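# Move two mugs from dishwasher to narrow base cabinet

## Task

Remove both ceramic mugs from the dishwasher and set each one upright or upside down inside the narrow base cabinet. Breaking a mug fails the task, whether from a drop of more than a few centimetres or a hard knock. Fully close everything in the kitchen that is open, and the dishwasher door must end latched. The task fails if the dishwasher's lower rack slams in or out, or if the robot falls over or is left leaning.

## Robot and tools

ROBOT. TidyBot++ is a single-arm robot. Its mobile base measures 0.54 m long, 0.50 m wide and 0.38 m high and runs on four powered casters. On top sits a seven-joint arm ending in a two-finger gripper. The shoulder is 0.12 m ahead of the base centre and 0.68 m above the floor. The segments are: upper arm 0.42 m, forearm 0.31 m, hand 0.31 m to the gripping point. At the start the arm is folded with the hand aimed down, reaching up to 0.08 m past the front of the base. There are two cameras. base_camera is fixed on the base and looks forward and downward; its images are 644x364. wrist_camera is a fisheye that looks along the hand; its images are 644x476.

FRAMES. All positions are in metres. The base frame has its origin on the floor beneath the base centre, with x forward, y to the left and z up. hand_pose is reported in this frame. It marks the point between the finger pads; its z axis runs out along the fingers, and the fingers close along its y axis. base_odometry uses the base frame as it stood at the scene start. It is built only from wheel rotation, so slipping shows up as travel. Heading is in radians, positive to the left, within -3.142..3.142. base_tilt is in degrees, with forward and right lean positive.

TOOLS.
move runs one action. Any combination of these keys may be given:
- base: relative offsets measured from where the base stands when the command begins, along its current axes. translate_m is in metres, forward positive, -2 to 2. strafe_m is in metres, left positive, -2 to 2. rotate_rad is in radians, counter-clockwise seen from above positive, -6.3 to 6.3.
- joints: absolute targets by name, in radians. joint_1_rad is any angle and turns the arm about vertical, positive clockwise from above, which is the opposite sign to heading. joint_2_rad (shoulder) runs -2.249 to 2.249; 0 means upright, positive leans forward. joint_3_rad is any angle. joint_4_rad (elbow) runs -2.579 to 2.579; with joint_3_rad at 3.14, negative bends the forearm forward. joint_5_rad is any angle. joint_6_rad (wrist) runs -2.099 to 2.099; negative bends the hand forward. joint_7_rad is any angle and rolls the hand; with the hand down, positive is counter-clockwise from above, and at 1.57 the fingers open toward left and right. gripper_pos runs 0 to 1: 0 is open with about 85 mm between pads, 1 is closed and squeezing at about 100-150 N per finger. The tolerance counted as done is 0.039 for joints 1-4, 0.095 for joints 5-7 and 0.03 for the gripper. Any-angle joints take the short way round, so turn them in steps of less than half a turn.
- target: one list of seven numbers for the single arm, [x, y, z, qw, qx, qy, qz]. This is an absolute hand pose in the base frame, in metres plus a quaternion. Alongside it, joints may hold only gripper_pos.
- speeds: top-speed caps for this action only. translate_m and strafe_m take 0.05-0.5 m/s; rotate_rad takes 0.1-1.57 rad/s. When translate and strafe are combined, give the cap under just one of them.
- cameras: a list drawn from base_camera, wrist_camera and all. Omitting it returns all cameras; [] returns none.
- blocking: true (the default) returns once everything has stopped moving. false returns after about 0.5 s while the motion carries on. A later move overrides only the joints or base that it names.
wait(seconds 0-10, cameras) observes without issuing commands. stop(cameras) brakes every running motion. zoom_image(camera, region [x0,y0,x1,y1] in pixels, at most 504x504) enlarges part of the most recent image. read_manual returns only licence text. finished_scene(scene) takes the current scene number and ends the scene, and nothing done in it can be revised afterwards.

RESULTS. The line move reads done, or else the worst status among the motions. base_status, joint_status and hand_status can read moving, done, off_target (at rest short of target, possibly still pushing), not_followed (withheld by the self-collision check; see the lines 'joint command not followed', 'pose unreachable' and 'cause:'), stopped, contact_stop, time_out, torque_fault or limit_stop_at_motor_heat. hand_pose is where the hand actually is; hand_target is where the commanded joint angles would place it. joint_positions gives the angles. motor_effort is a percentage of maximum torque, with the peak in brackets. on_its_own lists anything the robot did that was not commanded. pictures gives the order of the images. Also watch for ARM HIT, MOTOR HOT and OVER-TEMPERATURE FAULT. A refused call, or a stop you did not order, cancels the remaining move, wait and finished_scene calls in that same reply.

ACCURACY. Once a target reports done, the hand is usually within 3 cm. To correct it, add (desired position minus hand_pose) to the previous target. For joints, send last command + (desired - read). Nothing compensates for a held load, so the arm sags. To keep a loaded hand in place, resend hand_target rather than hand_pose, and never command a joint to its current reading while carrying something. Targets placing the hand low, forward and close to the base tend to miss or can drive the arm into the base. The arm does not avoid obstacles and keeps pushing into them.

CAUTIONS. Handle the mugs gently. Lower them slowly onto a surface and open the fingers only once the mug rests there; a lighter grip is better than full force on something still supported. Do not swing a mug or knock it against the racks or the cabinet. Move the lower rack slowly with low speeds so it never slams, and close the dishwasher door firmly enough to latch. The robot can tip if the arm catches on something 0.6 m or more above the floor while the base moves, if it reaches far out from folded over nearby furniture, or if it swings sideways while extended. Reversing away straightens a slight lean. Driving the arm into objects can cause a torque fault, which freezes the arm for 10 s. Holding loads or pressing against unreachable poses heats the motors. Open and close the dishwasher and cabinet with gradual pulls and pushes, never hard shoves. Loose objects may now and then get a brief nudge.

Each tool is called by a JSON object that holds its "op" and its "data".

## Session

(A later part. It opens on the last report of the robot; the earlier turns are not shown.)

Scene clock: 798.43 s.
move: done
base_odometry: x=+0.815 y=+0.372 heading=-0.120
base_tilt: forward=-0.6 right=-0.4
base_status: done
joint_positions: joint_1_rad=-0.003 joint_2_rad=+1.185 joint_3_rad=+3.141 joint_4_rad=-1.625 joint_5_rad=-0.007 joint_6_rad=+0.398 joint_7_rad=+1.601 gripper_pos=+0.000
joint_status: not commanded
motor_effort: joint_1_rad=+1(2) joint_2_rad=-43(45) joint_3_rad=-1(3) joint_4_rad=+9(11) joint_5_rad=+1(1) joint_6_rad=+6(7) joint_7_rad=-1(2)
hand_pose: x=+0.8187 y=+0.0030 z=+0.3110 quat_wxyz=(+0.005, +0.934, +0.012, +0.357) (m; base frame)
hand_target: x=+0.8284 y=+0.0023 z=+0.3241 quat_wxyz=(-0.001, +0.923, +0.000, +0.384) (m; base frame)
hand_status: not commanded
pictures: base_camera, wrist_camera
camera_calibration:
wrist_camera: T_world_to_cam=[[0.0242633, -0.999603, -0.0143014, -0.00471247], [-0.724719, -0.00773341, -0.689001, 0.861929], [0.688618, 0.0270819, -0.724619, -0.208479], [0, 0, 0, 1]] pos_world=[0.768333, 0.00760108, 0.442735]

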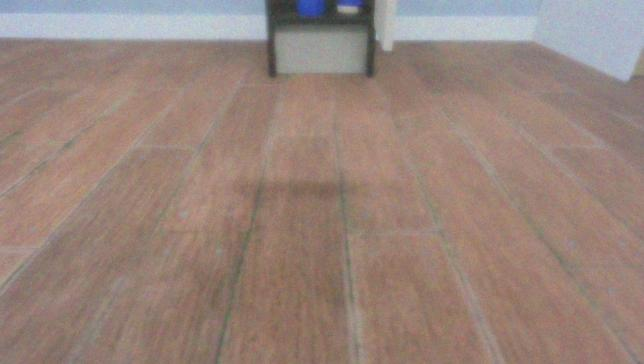

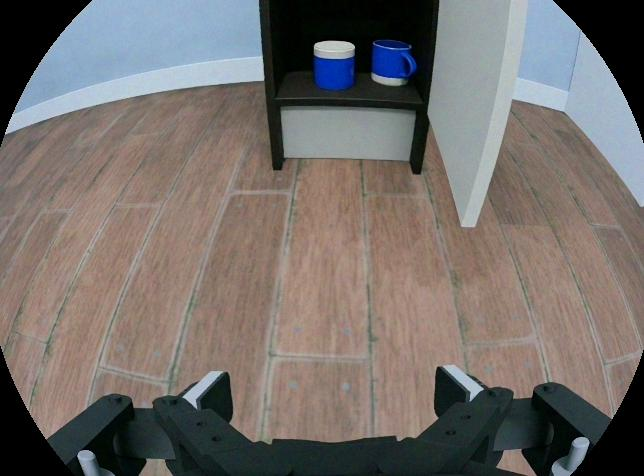

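{"op": "move", "data": {"joints": {"joint_1_rad":0,"joint_2_rad":1.304,"joint_3_rad":3.14,"joint_4_rad":-1.697,"joint_5_rad":0,"joint_6_rad":1.47,"joint_7_rad":1.57,"gripper_pos":1}, "base": {"strafe_m":-0.4}}}

{"op": "move", "data": {"base": {"translate_m":0.3}, "speeds": {"translate_m":0.2}}}

Scene clock: 812.80 s.
move: done
base_odometry: x=+0.767 y=-0.025 heading=-0.121
base_tilt: forward=-0.6 right=-0.4
base_status: done
joint_positions: joint_1_rad=+0.008 joint_2_rad=+1.290 joint_3_rad=+3.141 joint_4_rad=-1.671 joint_5_rad=-0.007 joint_6_rad=+1.396 joint_7_rad=+1.601 gripper_pos=+0.999
joint_status: all done
motor_effort: joint_1_rad=+1(5) joint_2_rad=-43(45) joint_3_rad=-2(4) joint_4_rad=+9(10) joint_5_rad=+1(1) joint_6_rad=+9(10) joint_7_rad=-1(2)
hand_pose: x=+0.8909 y=-0.0063 z=+0.4908 quat_wxyz=(+0.015, +0.705, +0.005, +0.709) (m; base frame)
hand_target: x=+0.8800 y=+0.0020 z=+0.4939 quat_wxyz=(-0.001, +0.693, -0.001, +0.721) (m; base frame)
hand_status: not commanded
pictures: base_camera, wrist_camera
camera_calibration:
wrist_camera: T_world_to_cam=[[0.0126775, -0.999861, 0.010845, -0.015171], [0.0356093, -0.0103876, -0.999312, 0.513053], [0.999285, 0.013055, 0.0354727, -0.777495], [0, 0, 0, 1]] pos_world=[0.758862, 0.000310679, 0.540444]

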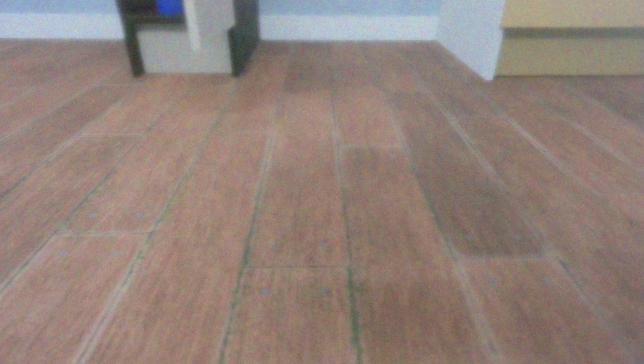

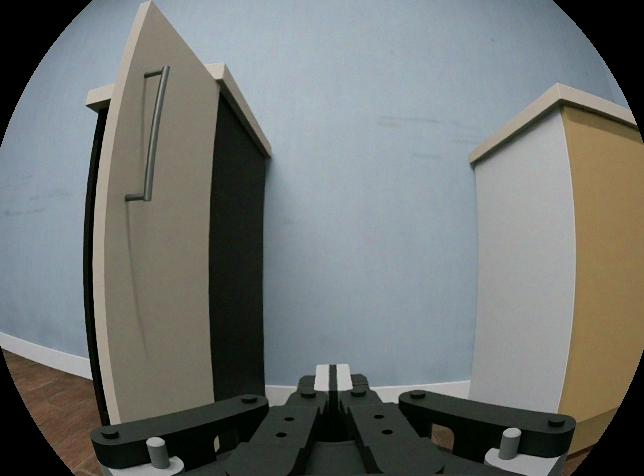

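Scene clock: 815.07 s.
move: done
base_odometry: x=+1.065 y=-0.061 heading=-0.121
base_tilt: forward=-0.6 right=-0.4
base_status: done
joint_positions: joint_1_rad=+0.008 joint_2_rad=+1.291 joint_3_rad=+3.141 joint_4_rad=-1.676 joint_5_rad=-0.007 joint_6_rad=+1.398 joint_7_rad=+1.601 gripper_pos=+0.999
joint_status: not commanded
motor_effort: joint_1_rad=+1(2) joint_2_rad=-43(45) joint_3_rad=-2(3) joint_4_rad=+9(9) joint_5_rad=+1(1) joint_6_rad=+9(10) joint_7_rad=-1(1)
hand_pose: x=+0.8893 y=-0.0062 z=+0.4890 quat_wxyz=(+0.015, +0.707, +0.005, +0.708) (m; base frame)
hand_target: x=+0.8800 y=+0.0020 z=+0.4939 quat_wxyz=(-0.001, +0.693, -0.001, +0.721) (m; base frame)
hand_status: not commanded
pictures: base_camera, wrist_camera
camera_calibration:
wrist_camera: T_world_to_cam=[[0.0127163, -0.999861, 0.0107992, -0.0151436], [0.0320062, -0.0103875, -0.999434, 0.514475], [0.999407, 0.0130547, 0.0318696, -0.77428], [0, 0, 0, 1]] pos_world=[0.757547, 0.000310678, 0.539024]

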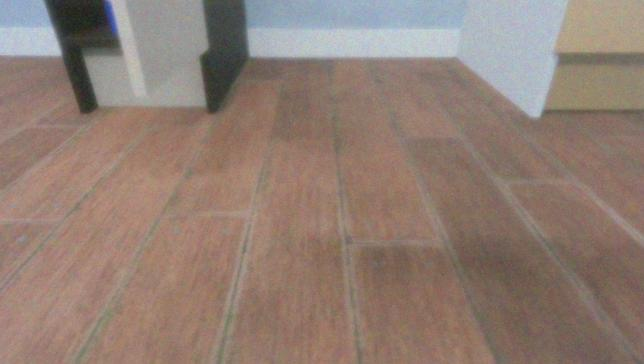

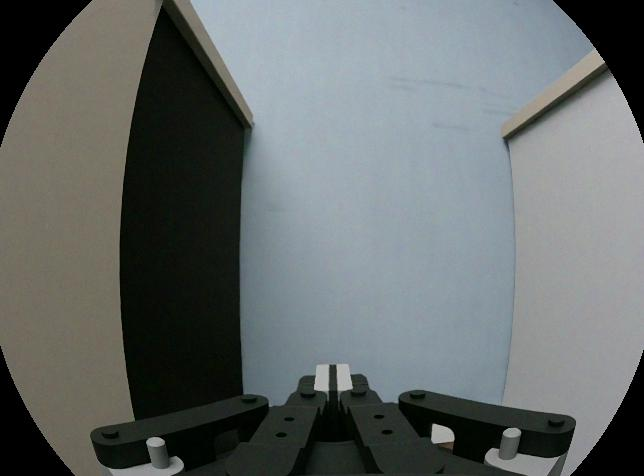

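{"op": "move", "data": {"base": {"strafe_m":0.3}, "speeds": {"strafe_m":0.1}}}

Scene clock: 823.87 s.
move: done
base_odometry: x=+1.101 y=+0.237 heading=-0.121
base_tilt: forward=-0.6 right=-0.4
base_status: done
joint_positions: joint_1_rad=+0.001 joint_2_rad=+1.291 joint_3_rad=+3.141 joint_4_rad=-1.676 joint_5_rad=-0.007 joint_6_rad=+1.398 joint_7_rad=+1.601 gripper_pos=+0.999
joint_status: not commanded
motor_effort: joint_1_rad=+1(4) joint_2_rad=-43(45) joint_3_rad=-1(5) joint_4_rad=+8(9) joint_5_rad=+0(3) joint_6_rad=+9(10) joint_7_rad=+0(1)
hand_pose: x=+0.8893 y=-0.0012 z=+0.4890 quat_wxyz=(+0.013, +0.706, +0.007, +0.708) (m; base frame)
hand_target: x=+0.8800 y=+0.0020 z=+0.4939 quat_wxyz=(-0.001, +0.693, -0.001, +0.721) (m; base frame)
hand_status: not commanded
pictures: base_camera, wrist_camera
camera_calibration:
wrist_camera: T_world_to_cam=[[0.0193062, -0.999752, 0.0110854, -0.0160522], [0.0323787, -0.0104565, -0.999421, 0.514235], [0.999289, 0.019654, 0.0321688, -0.774319], [0, 0, 0, 1]] pos_world=[0.757428, 0.00454728, 0.539024]

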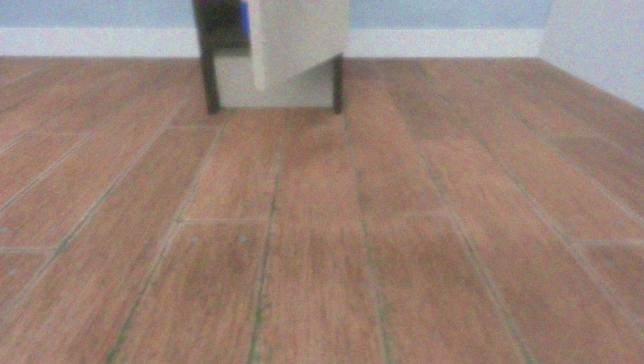

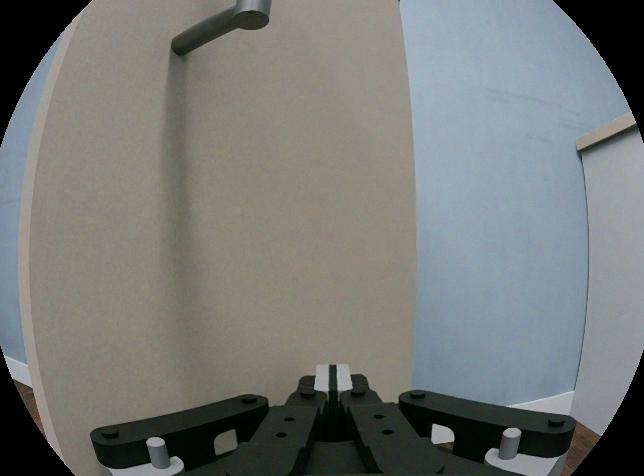

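{"op": "move", "data": {"base": {"translate_m":0.1,"strafe_m":0.08}, "speeds": {"translate_m":0.1}}}

{"op": "move", "data": {"base": {"translate_m":0.08,"strafe_m":0.04}, "speeds": {"translate_m":0.08}}}

Scene clock: 829.83 s.
move: done
base_odometry: x=+1.210 y=+0.304 heading=-0.121
base_tilt: forward=-0.6 right=-0.4
base_status: done
joint_positions: joint_1_rad=+0.001 joint_2_rad=+1.292 joint_3_rad=+3.141 joint_4_rad=-1.679 joint_5_rad=-0.007 joint_6_rad=+1.399 joint_7_rad=+1.601 gripper_pos=+0.999
joint_status: not commanded
motor_effort: joint_1_rad=+1(3) joint_2_rad=-44(45) joint_3_rad=-1(4) joint_4_rad=+8(10) joint_5_rad=+0(3) joint_6_rad=+10(10) joint_7_rad=-1(1)
hand_pose: x=+0.8882 y=-0.0012 z=+0.4874 quat_wxyz=(+0.013, +0.707, +0.007, +0.707) (m; base frame)
hand_target: x=+0.8800 y=+0.0020 z=+0.4939 quat_wxyz=(-0.001, +0.693, -0.001, +0.721) (m; base frame)
hand_status: not commanded
pictures: base_camera, wrist_camera
camera_calibration:
wrist_camera: T_world_to_cam=[[0.0193369, -0.999751, 0.0111254, -0.0160663], [0.0292798, -0.0105565, -0.999516, 0.515443], [0.999384, 0.0196532, 0.0290683, -0.771771], [0, 0, 0, 1]] pos_world=[0.756514, 0.00454682, 0.537806]

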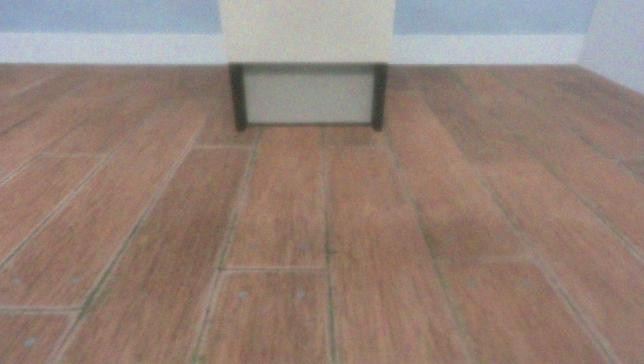

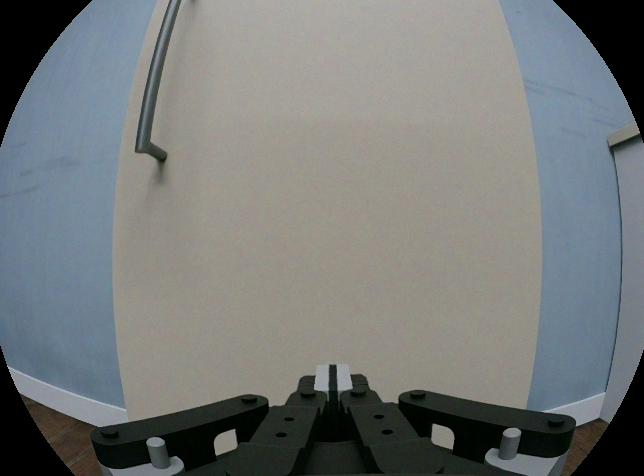

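Scene clock: 831.53 s.
move: done
base_odometry: x=+1.294 y=+0.334 heading=-0.121
base_tilt: forward=-0.6 right=-0.4
base_status: done
joint_positions: joint_1_rad=+0.004 joint_2_rad=+1.294 joint_3_rad=+3.141 joint_4_rad=-1.703 joint_5_rad=-0.007 joint_6_rad=+1.421 joint_7_rad=+1.601 gripper_pos=+0.999
joint_status: not commanded
motor_effort: joint_1_rad=+1(3) joint_2_rad=-44(45) joint_3_rad=-2(3) joint_4_rad=+10(18) joint_5_rad=+1(4) joint_6_rad=+7(10) joint_7_rad=-1(1)
hand_pose: x=+0.8802 y=-0.0037 z=+0.4838 quat_wxyz=(+0.014, +0.709, +0.006, +0.705) (m; base frame)
hand_target: x=+0.8800 y=+0.0020 z=+0.4939 quat_wxyz=(-0.001, +0.693, -0.001, +0.721) (m; base frame)
hand_status: not commanded
pictures: base_camera, wrist_camera
camera_calibration:
wrist_camera: T_world_to_cam=[[0.0159799, -0.999809, 0.0112176, -0.0154382], [0.0246436, -0.0108218, -0.999638, 0.516262], [0.999569, 0.0162505, 0.024466, -0.761509], [0, 0, 0, 1]] pos_world=[0.748705, 0.00252659, 0.53488]

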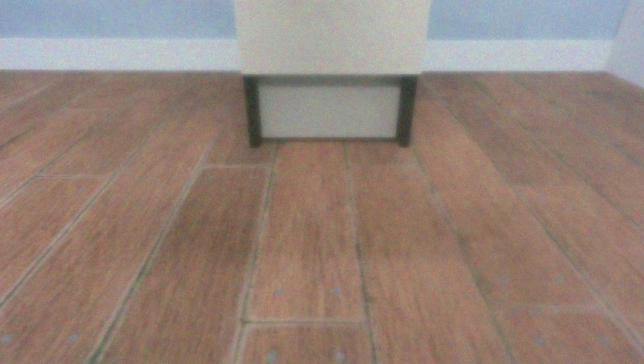

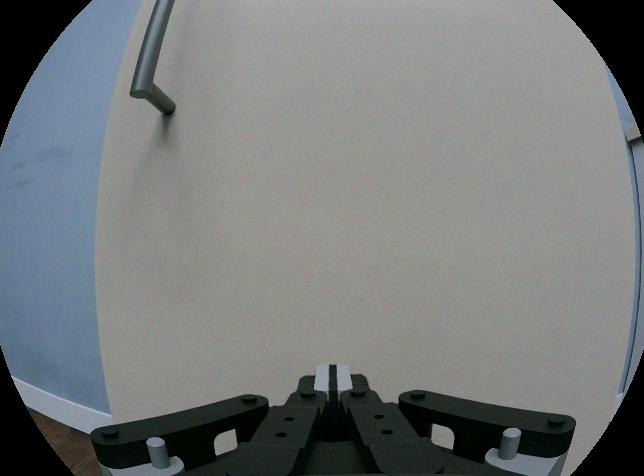

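Arm now deflecting (closed contact). A little more push, then back off.

{"op": "move", "data": {"base": {"translate_m":0.03}, "speeds": {"translate_m":0.05}}}

{"op": "move", "data": {"base": {"translate_m":-0.15}, "speeds": {"translate_m":0.1}, "cameras": []}}

{"op": "move", "data": {"base": {"translate_m":-0.5}}}

Scene clock: 836.73 s.
move: done
base_odometry: x=+1.323 y=+0.331 heading=-0.121
base_tilt: forward=-0.7 right=-0.4
base_status: done
joint_positions: joint_1_rad=+0.004 joint_2_rad=+1.295 joint_3_rad=+3.141 joint_4_rad=-1.788 joint_5_rad=-0.007 joint_6_rad=+1.513 joint_7_rad=+1.601 gripper_pos=+0.999
joint_status: not commanded
motor_effort: joint_1_rad=-2(2) joint_2_rad=-40(44) joint_3_rad=-2(3) joint_4_rad=+24(29) joint_5_rad=+3(3) joint_6_rad=-5(8) joint_7_rad=-1(1)
hand_pose: x=+0.8534 y=-0.0038 z=+0.4826 quat_wxyz=(+0.014, +0.707, +0.006, +0.707) (m; base frame)
hand_target: x=+0.8800 y=+0.0020 z=+0.4939 quat_wxyz=(-0.001, +0.693, -0.001, +0.721) (m; base frame)
hand_status: not commanded
pictures: base_camera, wrist_camera
camera_calibration:
wrist_camera: T_world_to_cam=[[0.0155835, -0.999807, 0.0119994, -0.0151178], [0.0306469, -0.0115176, -0.999464, 0.510439], [0.999409, 0.0159429, 0.0304615, -0.737476], [0, 0, 0, 1]] pos_world=[0.721632, 0.0025217, 0.532812]

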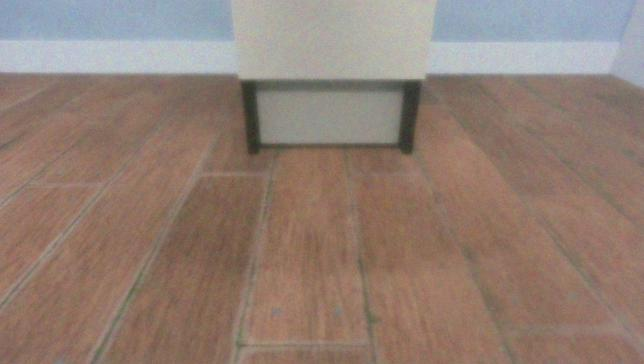

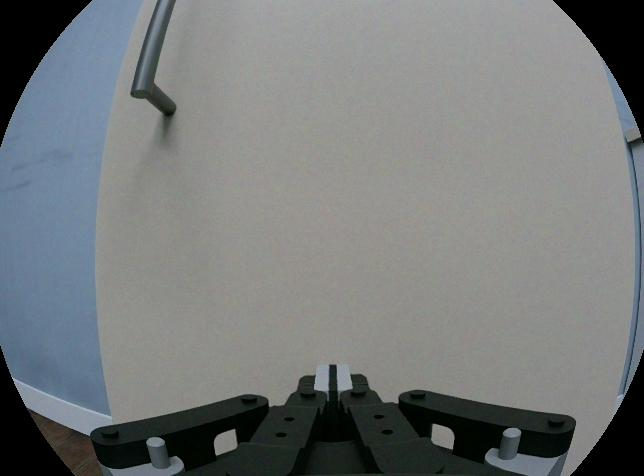

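Scene clock: 838.80 s.
move: done
base_odometry: x=+1.174 y=+0.349 heading=-0.121
base_tilt: forward=-0.6 right=-0.4
base_status: done
joint_positions: joint_1_rad=+0.004 joint_2_rad=+1.301 joint_3_rad=+3.141 joint_4_rad=-1.700 joint_5_rad=-0.007 joint_6_rad=+1.482 joint_7_rad=+1.601 gripper_pos=+0.999
joint_status: not commanded
motor_effort: joint_1_rad=+1(2) joint_2_rad=-43(45) joint_3_rad=-2(3) joint_4_rad=+8(23) joint_5_rad=+0(3) joint_6_rad=+9(10) joint_7_rad=-1(1)
hand_pose: x=+0.8794 y=-0.0037 z=+0.4988 quat_wxyz=(+0.014, +0.689, +0.006, +0.725) (m; base frame)
hand_target: x=+0.8800 y=+0.0020 z=+0.4939 quat_wxyz=(-0.001, +0.693, -0.001, +0.721) (m; base frame)
hand_status: not commanded
pictures: none
No camera images: "cameras" was empty.

Scene clock: 841.17 s.
move: done
base_odometry: x=+0.678 y=+0.409 heading=-0.121
base_tilt: forward=-0.6 right=-0.4
base_status: done
joint_positions: joint_1_rad=+0.004 joint_2_rad=+1.301 joint_3_rad=+3.141 joint_4_rad=-1.700 joint_5_rad=-0.007 joint_6_rad=+1.482 joint_7_rad=+1.601 gripper_pos=+0.999
joint_status: not commanded
motor_effort: joint_1_rad=+1(2) joint_2_rad=-43(45) joint_3_rad=-1(3) joint_4_rad=+9(9) joint_5_rad=+0(1) joint_6_rad=+9(10) joint_7_rad=-1(1)
hand_pose: x=+0.8794 y=-0.0037 z=+0.4988 quat_wxyz=(+0.014, +0.689, +0.006, +0.725) (m; base frame)
hand_target: x=+0.8800 y=+0.0020 z=+0.4939 quat_wxyz=(-0.001, +0.693, -0.001, +0.721) (m; base frame)
hand_status: not commanded
pictures: base_camera, wrist_camera
camera_calibration:
wrist_camera: T_world_to_cam=[[0.0152538, -0.999803, 0.0127128, -0.0157388], [0.081979, -0.0114209, -0.996569, 0.479386], [0.996517, 0.0162436, 0.0817887, -0.78705], [0, 0, 0, 1]] pos_world=[0.745249, 0.00252382, 0.542312]

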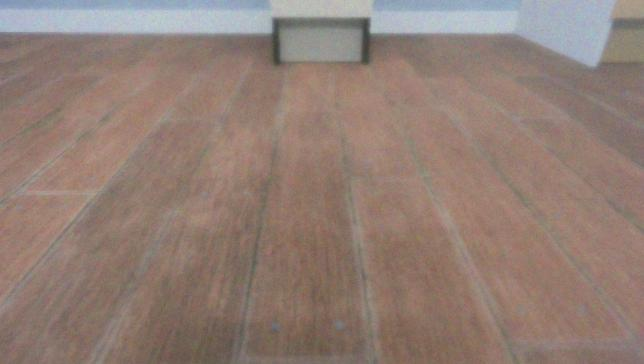

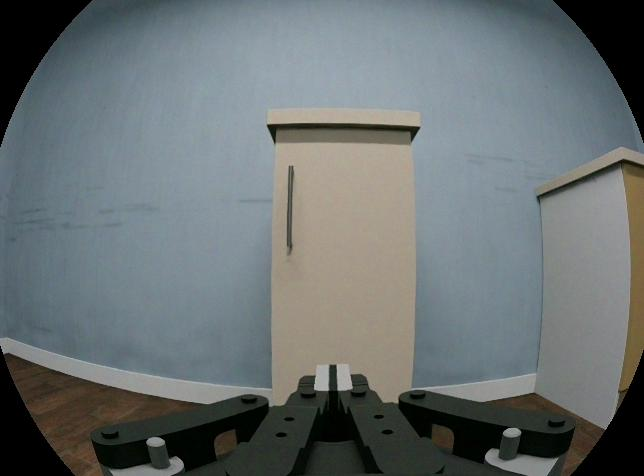

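{"op": "move", "data": {"base": {"translate_m":0.4,"strafe_m":-0.462}, "cameras": []}}

{"op": "move", "data": {"base": {"rotate_rad":1.575}, "joints": {"joint_1_rad":0,"joint_2_rad":1.645,"joint_4_rad":-0.85,"joint_6_rad":0.90,"joint_7_rad":0,"gripper_pos":0.3}}}

Scene clock: 856.40 s.
move: done
base_odometry: x=+1.019 y=-0.098 heading=-0.121
base_tilt: forward=-0.6 right=-0.3
base_status: done
joint_positions: joint_1_rad=+0.008 joint_2_rad=+1.301 joint_3_rad=+3.141 joint_4_rad=-1.700 joint_5_rad=-0.007 joint_6_rad=+1.482 joint_7_rad=+1.601 gripper_pos=+0.999
joint_status: not commanded
motor_effort: joint_1_rad=+1(4) joint_2_rad=-43(44) joint_3_rad=-1(3) joint_4_rad=+7(9) joint_5_rad=+0(1) joint_6_rad=+9(10) joint_7_rad=-1(1)
hand_pose: x=+0.8794 y=-0.0066 z=+0.4988 quat_wxyz=(+0.016, +0.689, +0.005, +0.725) (m; base frame)
hand_target: x=+0.8800 y=+0.0020 z=+0.4939 quat_wxyz=(-0.001, +0.693, -0.001, +0.721) (m; base frame)
hand_status: not commanded
pictures: none
No camera images: "cameras" was empty.

Scene clock: 859.20 s.
move: done
base_odometry: x=+1.019 y=-0.098 heading=+1.454
base_tilt: forward=-0.6 right=-0.4
base_status: done
joint_positions: joint_1_rad=-0.004 joint_2_rad=+1.634 joint_3_rad=+3.135 joint_4_rad=-0.870 joint_5_rad=-0.007 joint_6_rad=+0.977 joint_7_rad=+0.073 gripper_pos=+0.300
joint_status: all done
motor_effort: joint_1_rad=+1(10) joint_2_rad=-51(53) joint_3_rad=-2(5) joint_4_rad=+15(16) joint_5_rad=+1(2) joint_6_rad=+9(11) joint_7_rad=-1(1)
hand_pose: x=+1.0370 y=+0.0045 z=+0.4160 quat_wxyz=(-0.494, +0.504, -0.474, +0.527) (m; base frame)
hand_target: x=+1.0392 y=+0.0017 z=+0.3922 quat_wxyz=(-0.494, +0.506, -0.506, +0.494) (m; base frame)
hand_status: not commanded
pictures: base_camera, wrist_camera
camera_calibration:
wrist_camera: T_world_to_cam=[[0.0696979, -0.0456362, -0.996524, 0.350199], [0.0350498, 0.998448, -0.0432729, 0.0314736], [0.996952, -0.0319119, 0.0711893, -0.933232], [0, 0, 0, 1]] pos_world=[0.904877, -0.0452242, 0.41678]

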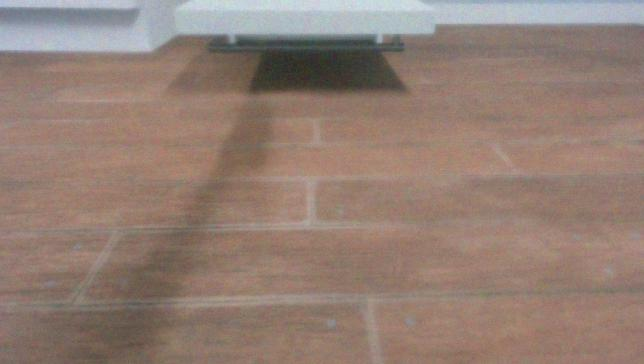

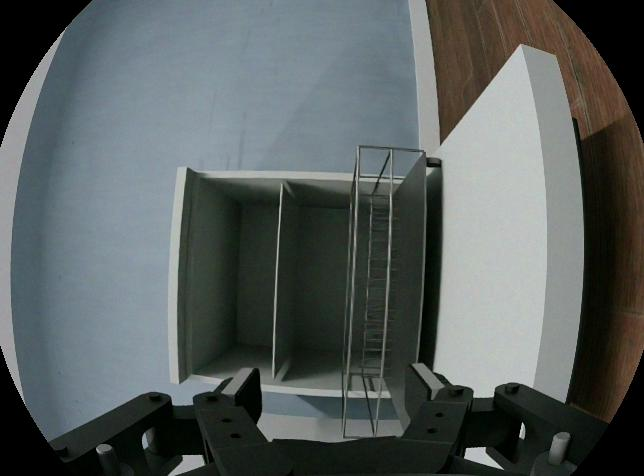

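{"op": "move", "data": {"joints": {"joint_2_rad":1.652,"joint_4_rad":-0.845,"joint_6_rad":0.85}, "base": {"strafe_m":0.03}}}

{"op": "move", "data": {"base": {"translate_m":0.3}, "speeds": {"translate_m":0.15}}}

Scene clock: 872.43 s.
move: done
base_odometry: x=+0.989 y=-0.094 heading=+1.454
base_tilt: forward=-0.6 right=-0.4
base_status: done
joint_positions: joint_1_rad=-0.008 joint_2_rad=+1.638 joint_3_rad=+3.135 joint_4_rad=-0.862 joint_5_rad=-0.007 joint_6_rad=+0.917 joint_7_rad=+0.072 gripper_pos=+0.300
joint_status: all done
motor_effort: joint_1_rad=+1(5) joint_2_rad=-50(53) joint_3_rad=-1(3) joint_4_rad=+15(16) joint_5_rad=+1(1) joint_6_rad=+8(10) joint_7_rad=-1(1)
hand_pose: x=+1.0381 y=+0.0082 z=+0.3976 quat_wxyz=(-0.482, +0.519, -0.487, +0.511) (m; base frame)
hand_target: x=+1.0377 y=+0.0017 z=+0.3727 quat_wxyz=(-0.481, +0.518, -0.519, +0.480) (m; base frame)
hand_status: not commanded
pictures: base_camera, wrist_camera
camera_calibration:
wrist_camera: T_world_to_cam=[[0.0140768, -0.0440139, -0.998932, 0.390624], [0.0281655, 0.998652, -0.0436046, 0.0342058], [0.999504, -0.0275216, 0.0152975, -0.913341], [0, 0, 0, 1]] pos_world=[0.906426, -0.0421034, 0.40567]

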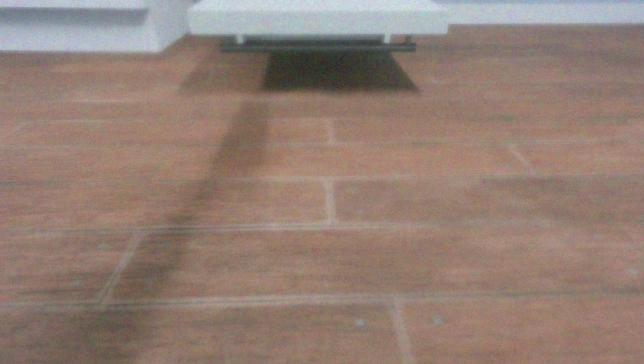

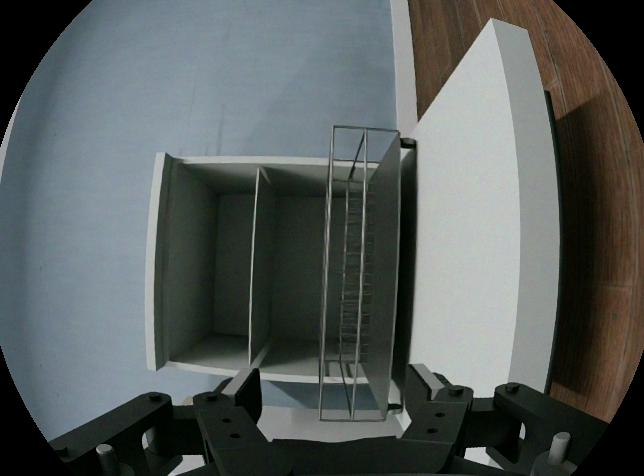

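Scene clock: 875.10 s.
move: done
base_odometry: x=+1.024 y=+0.204 heading=+1.455
base_tilt: forward=-0.6 right=-0.4
base_status: done
joint_positions: joint_1_rad=-0.008 joint_2_rad=+1.641 joint_3_rad=+3.135 joint_4_rad=-0.860 joint_5_rad=-0.007 joint_6_rad=+0.917 joint_7_rad=+0.072 gripper_pos=+0.300
joint_status: not commanded
motor_effort: joint_1_rad=+1(2) joint_2_rad=-52(54) joint_3_rad=-1(2) joint_4_rad=+15(16) joint_5_rad=+1(1) joint_6_rad=+9(10) joint_7_rad=+0(1)
hand_pose: x=+1.0380 y=+0.0081 z=+0.3966 quat_wxyz=(-0.482, +0.519, -0.487, +0.511) (m; base frame)
hand_target: x=+1.0377 y=+0.0017 z=+0.3727 quat_wxyz=(-0.481, +0.518, -0.519, +0.480) (m; base frame)
hand_status: not commanded
pictures: base_camera, wrist_camera
camera_calibration:
wrist_camera: T_world_to_cam=[[0.014176, -0.0439199, -0.998934, 0.389537], [0.028269, 0.998653, -0.0435064, 0.0341294], [0.9995, -0.0276221, 0.0153985, -0.91337], [0, 0, 0, 1]] pos_world=[0.906426, -0.0422042, 0.404671]

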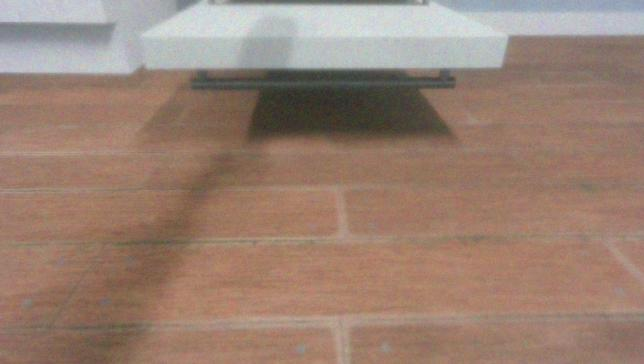

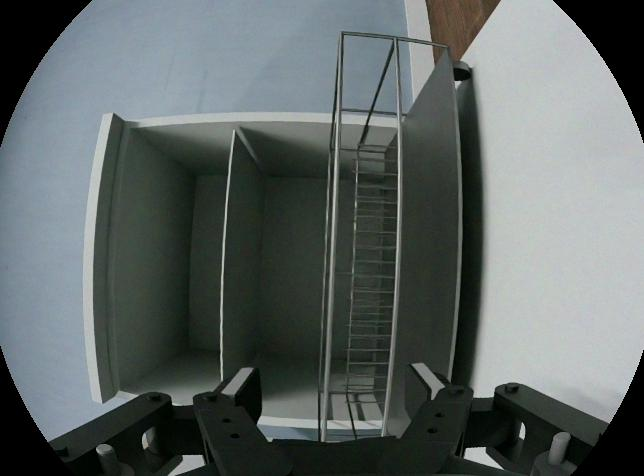

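{"op": "move", "data": {"base": {"translate_m":0.11,"strafe_m":-0.045}, "speeds": {"translate_m":0.08}}}

Scene clock: 882.83 s.
move: done
base_odometry: x=+1.081 y=+0.308 heading=+1.455
base_tilt: forward=-0.6 right=-0.4
base_status: done
joint_positions: joint_1_rad=-0.007 joint_2_rad=+1.642 joint_3_rad=+3.135 joint_4_rad=-0.859 joint_5_rad=-0.007 joint_6_rad=+0.917 joint_7_rad=+0.072 gripper_pos=+0.300
joint_status: not commanded
motor_effort: joint_1_rad=+1(4) joint_2_rad=-51(53) joint_3_rad=-2(3) joint_4_rad=+15(17) joint_5_rad=+0(1) joint_6_rad=+9(10) joint_7_rad=+0(2)
hand_pose: x=+1.0380 y=+0.0075 z=+0.3963 quat_wxyz=(-0.482, +0.519, -0.487, +0.511) (m; base frame)
hand_target: x=+1.0377 y=+0.0017 z=+0.3727 quat_wxyz=(-0.481, +0.518, -0.519, +0.480) (m; base frame)
hand_status: not commanded
pictures: base_camera, wrist_camera
camera_calibration:
wrist_camera: T_world_to_cam=[[0.0141489, -0.0438325, -0.998939, 0.389247], [0.0289669, 0.998637, -0.043409, 0.0339501], [0.99948, -0.028322, 0.0153993, -0.913295], [0, 0, 0, 1]] pos_world=[0.906329, -0.0427085, 0.404372]

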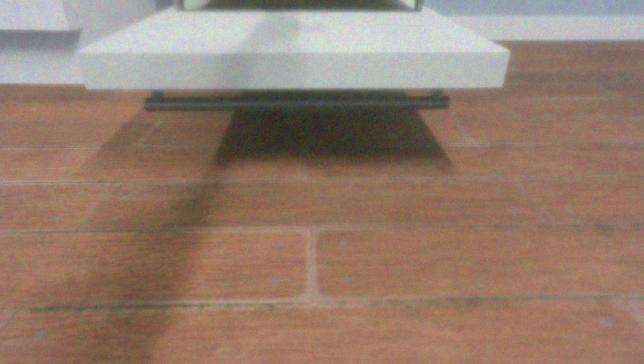

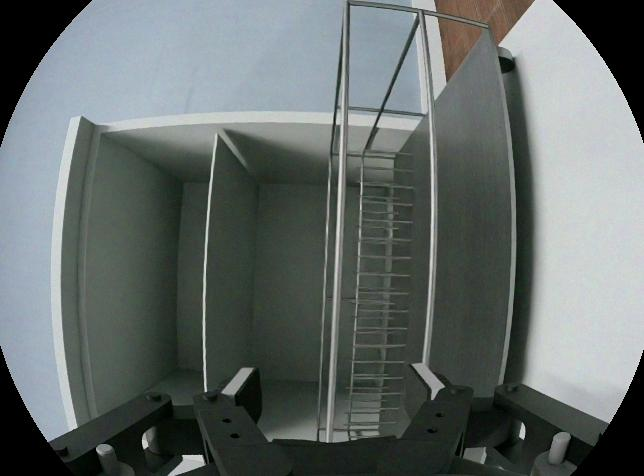

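{"op": "move", "data": {"base": {"translate_m":0.115}, "speeds": {"translate_m":0.06}}}

Scene clock: 889.67 s.
move: done
base_odometry: x=+1.095 y=+0.423 heading=+1.455
base_tilt: forward=-0.6 right=-0.4
base_status: done
joint_positions: joint_1_rad=-0.007 joint_2_rad=+1.642 joint_3_rad=+3.135 joint_4_rad=-0.858 joint_5_rad=-0.007 joint_6_rad=+0.917 joint_7_rad=+0.072 gripper_pos=+0.300
joint_status: not commanded
motor_effort: joint_1_rad=+1(4) joint_2_rad=-52(54) joint_3_rad=-2(3) joint_4_rad=+15(16) joint_5_rad=+0(1) joint_6_rad=+9(10) joint_7_rad=-1(1)
hand_pose: x=+1.0379 y=+0.0075 z=+0.3959 quat_wxyz=(-0.482, +0.519, -0.487, +0.511) (m; base frame)
hand_target: x=+1.0377 y=+0.0017 z=+0.3727 quat_wxyz=(-0.481, +0.518, -0.519, +0.480) (m; base frame)
hand_status: not commanded
pictures: base_camera, wrist_camera
camera_calibration:
wrist_camera: T_world_to_cam=[[0.0139493, -0.043824, -0.998942, 0.38913], [0.0289582, 0.998638, -0.0434063, 0.0339468], [0.999483, -0.0283221, 0.0151994, -0.913113], [0, 0, 0, 1]] pos_world=[0.90623, -0.0427085, 0.404071]

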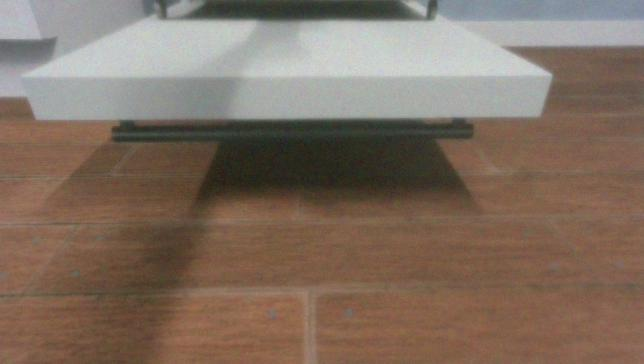

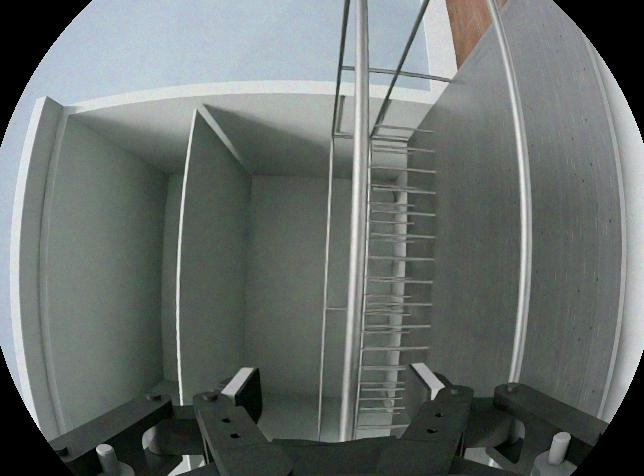

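{"op": "move", "data": {"joints": {"joint_2_rad":1.661}, "cameras": []}}

{"op": "move", "data": {"joints": {"gripper_pos":0.95}}}

Scene clock: 894.67 s.
move: done
base_odometry: x=+1.095 y=+0.423 heading=+1.455
base_tilt: forward=-0.6 right=-0.4
base_status: not commanded
joint_positions: joint_1_rad=-0.007 joint_2_rad=+1.646 joint_3_rad=+3.135 joint_4_rad=-0.858 joint_5_rad=-0.007 joint_6_rad=+0.917 joint_7_rad=+0.071 gripper_pos=+0.300
joint_status: all done
motor_effort: joint_1_rad=+1(2) joint_2_rad=-52(53) joint_3_rad=-1(2) joint_4_rad=+15(16) joint_5_rad=+1(1) joint_6_rad=+9(10) joint_7_rad=-1(1)
hand_pose: x=+1.0367 y=+0.0075 z=+0.3920 quat_wxyz=(-0.481, +0.520, -0.488, +0.510) (m; base frame)
hand_target: x=+1.0348 y=+0.0017 z=+0.3645 quat_wxyz=(-0.479, +0.520, -0.521, +0.478) (m; base frame)
hand_status: not commanded
pictures: none
No camera images: "cameras" was empty.

Scene clock: 895.57 s.
move: done
base_odometry: x=+1.095 y=+0.423 heading=+1.455
base_tilt: forward=-0.6 right=-0.4
base_status: not commanded
joint_positions: joint_1_rad=-0.007 joint_2_rad=+1.646 joint_3_rad=+3.135 joint_4_rad=-0.858 joint_5_rad=-0.007 joint_6_rad=+0.917 joint_7_rad=+0.071 gripper_pos=+0.950
joint_status: all done
motor_effort: joint_1_rad=+1(1) joint_2_rad=-53(53) joint_3_rad=-2(2) joint_4_rad=+15(16) joint_5_rad=+1(1) joint_6_rad=+8(10) joint_7_rad=-1(1)
hand_pose: x=+1.0367 y=+0.0075 z=+0.3920 quat_wxyz=(-0.481, +0.520, -0.488, +0.510) (m; base frame)
hand_target: x=+1.0348 y=+0.0017 z=+0.3645 quat_wxyz=(-0.479, +0.520, -0.521, +0.478) (m; base frame)
hand_status: not commanded
pictures: base_camera, wrist_camera
camera_calibration:
wrist_camera: T_world_to_cam=[[0.00965315, -0.0437551, -0.998996, 0.389634], [0.028772, 0.998641, -0.0434615, 0.0341234], [0.999539, -0.0283236, 0.0108989, -0.910204], [0, 0, 0, 1]] pos_world=[0.905042, -0.0428087, 0.400646]

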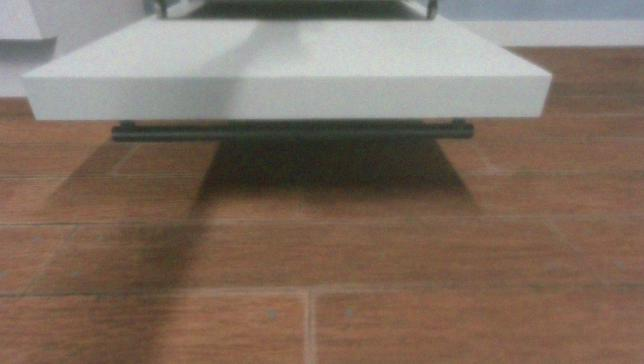

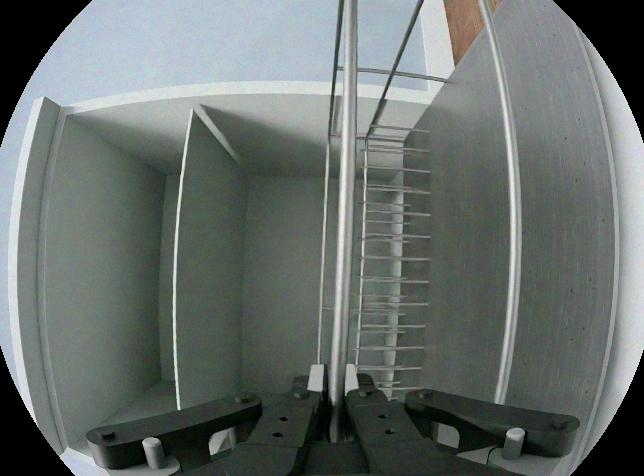

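{"op": "move", "data": {"base": {"translate_m":0.1}, "speeds": {"translate_m":0.06}, "cameras": []}}

{"op": "move", "data": {"base": {"translate_m":0.1}, "speeds": {"translate_m":0.06}}}

Scene clock: 903.17 s.
move: done
base_odometry: x=+1.106 y=+0.522 heading=+1.454
base_tilt: forward=-0.6 right=-0.4
base_status: done
joint_positions: joint_1_rad=-0.007 joint_2_rad=+1.649 joint_3_rad=+3.135 joint_4_rad=-0.858 joint_5_rad=-0.007 joint_6_rad=+0.916 joint_7_rad=+0.071 gripper_pos=+0.950
joint_status: not commanded
motor_effort: joint_1_rad=+1(3) joint_2_rad=-52(53) joint_3_rad=-1(3) joint_4_rad=+15(18) joint_5_rad=+0(1) joint_6_rad=+9(10) joint_7_rad=-1(1)
hand_pose: x=+1.0362 y=+0.0075 z=+0.3899 quat_wxyz=(-0.480, +0.520, -0.489, +0.510) (m; base frame)
hand_target: x=+1.0348 y=+0.0017 z=+0.3645 quat_wxyz=(-0.479, +0.520, -0.521, +0.478) (m; base frame)
hand_status: not commanded
pictures: none
No camera images: "cameras" was empty.

Scene clock: 905.33 s.
move: done
base_odometry: x=+1.118 y=+0.621 heading=+1.454
base_tilt: forward=-0.6 right=-0.4
base_status: done
joint_positions: joint_1_rad=-0.007 joint_2_rad=+1.650 joint_3_rad=+3.135 joint_4_rad=-0.857 joint_5_rad=-0.007 joint_6_rad=+0.916 joint_7_rad=+0.071 gripper_pos=+0.950
joint_status: not commanded
motor_effort: joint_1_rad=+1(3) joint_2_rad=-51(53) joint_3_rad=-1(3) joint_4_rad=+15(18) joint_5_rad=+1(1) joint_6_rad=+9(10) joint_7_rad=-1(1)
hand_pose: x=+1.0362 y=+0.0075 z=+0.3896 quat_wxyz=(-0.480, +0.520, -0.489, +0.510) (m; base frame)
hand_target: x=+1.0348 y=+0.0017 z=+0.3645 quat_wxyz=(-0.479, +0.520, -0.521, +0.478) (m; base frame)
hand_status: not commanded
pictures: base_camera, wrist_camera
camera_calibration:
wrist_camera: T_world_to_cam=[[0.00706563, -0.0434502, -0.999031, 0.389894], [0.0286593, 0.998654, -0.0432311, 0.0340544], [0.999564, -0.028326, 0.00830137, -0.908776], [0, 0, 0, 1]] pos_world=[0.904649, -0.0428096, 0.398533]

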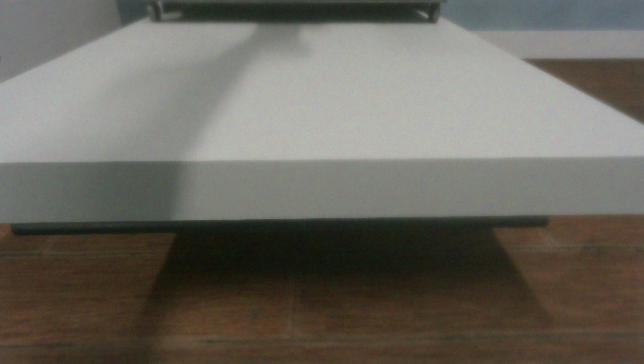

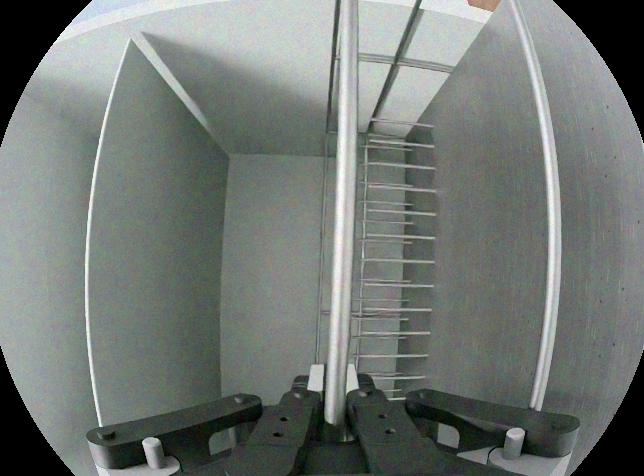

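{"op": "move", "data": {"base": {"translate_m":0.07}, "speeds": {"translate_m":0.06}}}

Scene clock: 910.93 s.
move: done
base_odometry: x=+1.126 y=+0.691 heading=+1.454
base_tilt: forward=-0.6 right=-0.4
base_status: done
joint_positions: joint_1_rad=-0.007 joint_2_rad=+1.650 joint_3_rad=+3.135 joint_4_rad=-0.856 joint_5_rad=-0.007 joint_6_rad=+0.916 joint_7_rad=+0.071 gripper_pos=+0.950
joint_status: not commanded
motor_effort: joint_1_rad=+2(3) joint_2_rad=-52(54) joint_3_rad=-2(3) joint_4_rad=+15(18) joint_5_rad=+1(1) joint_6_rad=+8(10) joint_7_rad=-1(1)
hand_pose: x=+1.0362 y=+0.0075 z=+0.3893 quat_wxyz=(-0.480, +0.520, -0.489, +0.509) (m; base frame)
hand_target: x=+1.0348 y=+0.0017 z=+0.3645 quat_wxyz=(-0.479, +0.520, -0.521, +0.478) (m; base frame)
hand_status: not commanded
pictures: base_camera, wrist_camera
camera_calibration:
wrist_camera: T_world_to_cam=[[0.00706955, -0.0433505, -0.999035, 0.389598], [0.0286593, 0.998658, -0.0431313, 0.034005], [0.999564, -0.0283267, 0.00830246, -0.908674], [0, 0, 0, 1]] pos_world=[0.904549, -0.0428099, 0.398233]

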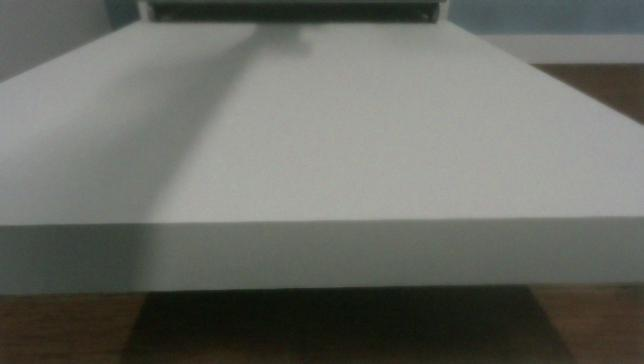

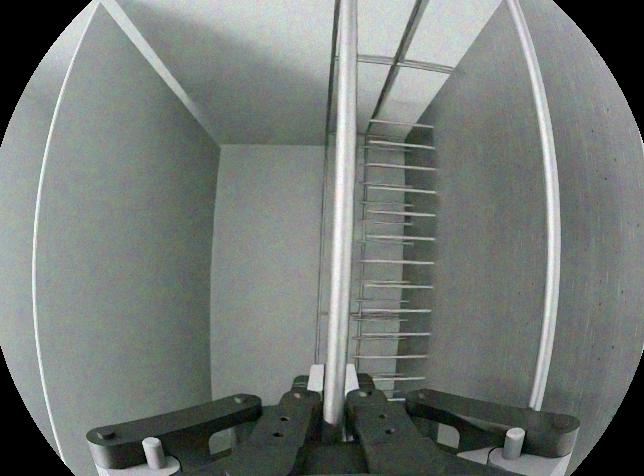

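{"op": "move", "data": {"base": {"translate_m":0.05}, "speeds": {"translate_m":0.06}}}

Scene clock: 918.73 s.
move: done
base_odometry: x=+1.132 y=+0.741 heading=+1.454
base_tilt: forward=-0.6 right=-0.4
base_status: done
joint_positions: joint_1_rad=-0.007 joint_2_rad=+1.651 joint_3_rad=+3.135 joint_4_rad=-0.855 joint_5_rad=-0.007 joint_6_rad=+0.916 joint_7_rad=+0.071 gripper_pos=+0.950
joint_status: not commanded
motor_effort: joint_1_rad=+1(3) joint_2_rad=-51(53) joint_3_rad=-3(3) joint_4_rad=+15(17) joint_5_rad=+1(1) joint_6_rad=+10(10) joint_7_rad=-1(1)
hand_pose: x=+1.0364 y=+0.0075 z=+0.3894 quat_wxyz=(-0.480, +0.520, -0.489, +0.510) (m; base frame)
hand_target: x=+1.0348 y=+0.0017 z=+0.3645 quat_wxyz=(-0.479, +0.520, -0.521, +0.478) (m; base frame)
hand_status: not commanded
pictures: base_camera, wrist_camera
camera_calibration:
wrist_camera: T_world_to_cam=[[0.00767244, -0.0432742, -0.999034, 0.389058], [0.0286852, 0.998662, -0.0430378, 0.0339392], [0.999559, -0.0283273, 0.0089035, -0.909107], [0, 0, 0, 1]] pos_world=[0.904748, -0.0428101, 0.398237]

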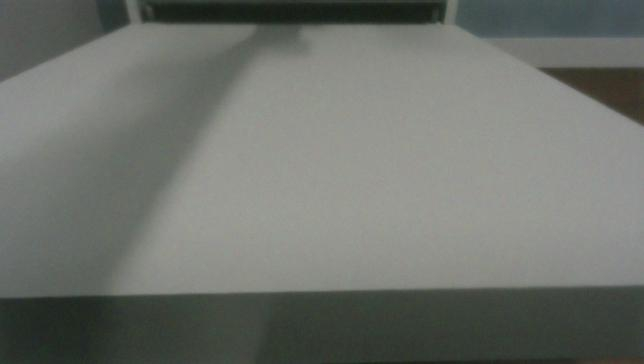

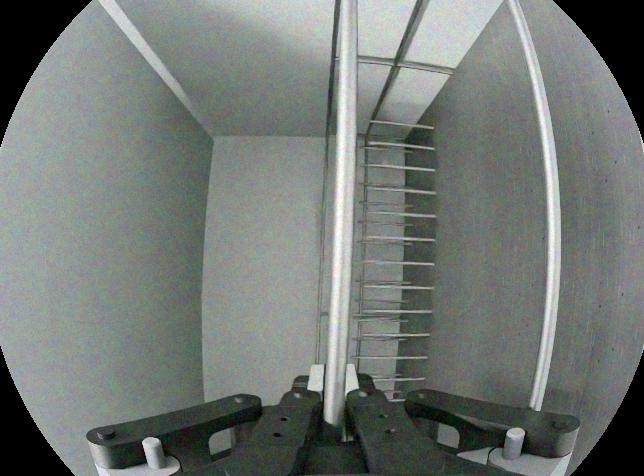

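{"op": "move", "data": {"base": {"translate_m":0.03}, "speeds": {"translate_m":0.05}}}

Scene clock: 925.60 s.
move: done
base_odometry: x=+1.136 y=+0.771 heading=+1.454
base_tilt: forward=-0.6 right=-0.4
base_status: done
joint_positions: joint_1_rad=-0.007 joint_2_rad=+1.652 joint_3_rad=+3.135 joint_4_rad=-0.854 joint_5_rad=-0.007 joint_6_rad=+0.916 joint_7_rad=+0.071 gripper_pos=+0.950
joint_status: not commanded
motor_effort: joint_1_rad=+1(3) joint_2_rad=-52(53) joint_3_rad=-1(3) joint_4_rad=+15(17) joint_5_rad=+1(1) joint_6_rad=+9(9) joint_7_rad=+0(1)
hand_pose: x=+1.0363 y=+0.0075 z=+0.3889 quat_wxyz=(-0.480, +0.520, -0.489, +0.510) (m; base frame)
hand_target: x=+1.0348 y=+0.0017 z=+0.3645 quat_wxyz=(-0.479, +0.520, -0.521, +0.478) (m; base frame)
hand_status: not commanded
pictures: base_camera, wrist_camera
camera_calibration:
wrist_camera: T_world_to_cam=[[0.00737295, -0.0432624, -0.999037, 0.38903], [0.0286723, 0.998662, -0.0430346, 0.0339395], [0.999562, -0.0283274, 0.00860352, -0.908888], [0, 0, 0, 1]] pos_world=[0.904648, -0.0428101, 0.397935]

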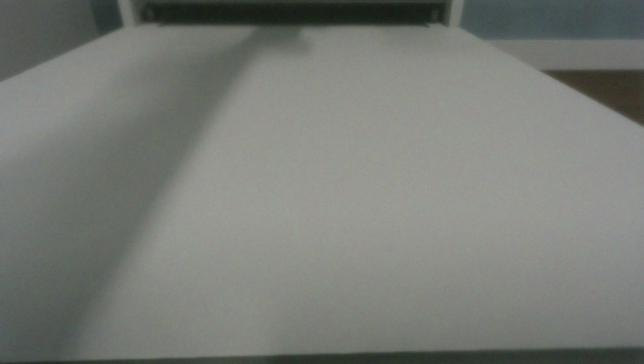

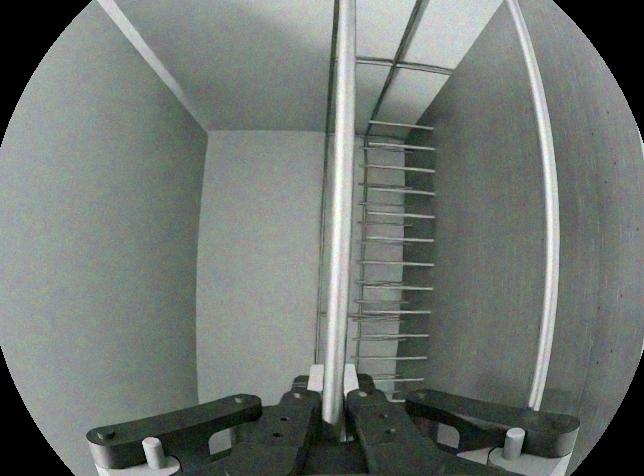

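{"op": "move", "data": {"base": {"translate_m":0.025}, "speeds": {"translate_m":0.05}}}

Scene clock: 934.47 s.
move: time_out
base_odometry: x=+1.139 y=+0.793 heading=+1.454
base_tilt: forward=-0.7 right=-0.4
base_status: translate_m time_out (by the wheels' count: +0.022 of +0.025)
joint_positions: joint_1_rad=-0.007 joint_2_rad=+1.648 joint_3_rad=+3.135 joint_4_rad=-0.896 joint_5_rad=-0.007 joint_6_rad=+0.968 joint_7_rad=+0.067 gripper_pos=+0.950
joint_status: not commanded
motor_effort: joint_1_rad=+2(3) joint_2_rad=-49(57) joint_3_rad=-1(2) joint_4_rad=+25(29) joint_5_rad=+0(1) joint_6_rad=-8(14) joint_7_rad=+0(1)
hand_pose: x=+1.0267 y=+0.0072 z=+0.3881 quat_wxyz=(-0.485, +0.515, -0.487, +0.513) (m; base frame)
hand_target: x=+1.0348 y=+0.0017 z=+0.3645 quat_wxyz=(-0.479, +0.520, -0.521, +0.478) (m; base frame)
hand_status: not commanded
pictures: base_camera, wrist_camera
camera_calibration:
wrist_camera: T_world_to_cam=[[0.021998, -0.0395508, -0.998975, 0.373141], [0.029739, 0.998801, -0.038889, 0.031714], [0.999316, -0.0288531, 0.0231478, -0.904779], [0, 0, 0, 1]] pos_world=[0.895008, -0.0430235, 0.394936]

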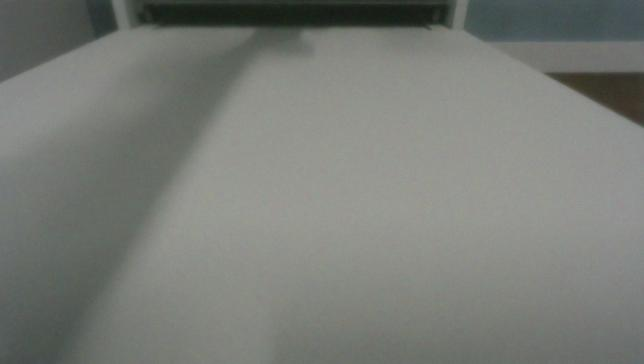

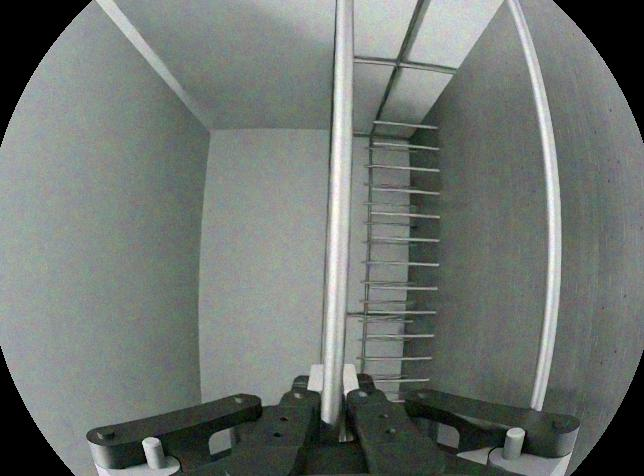

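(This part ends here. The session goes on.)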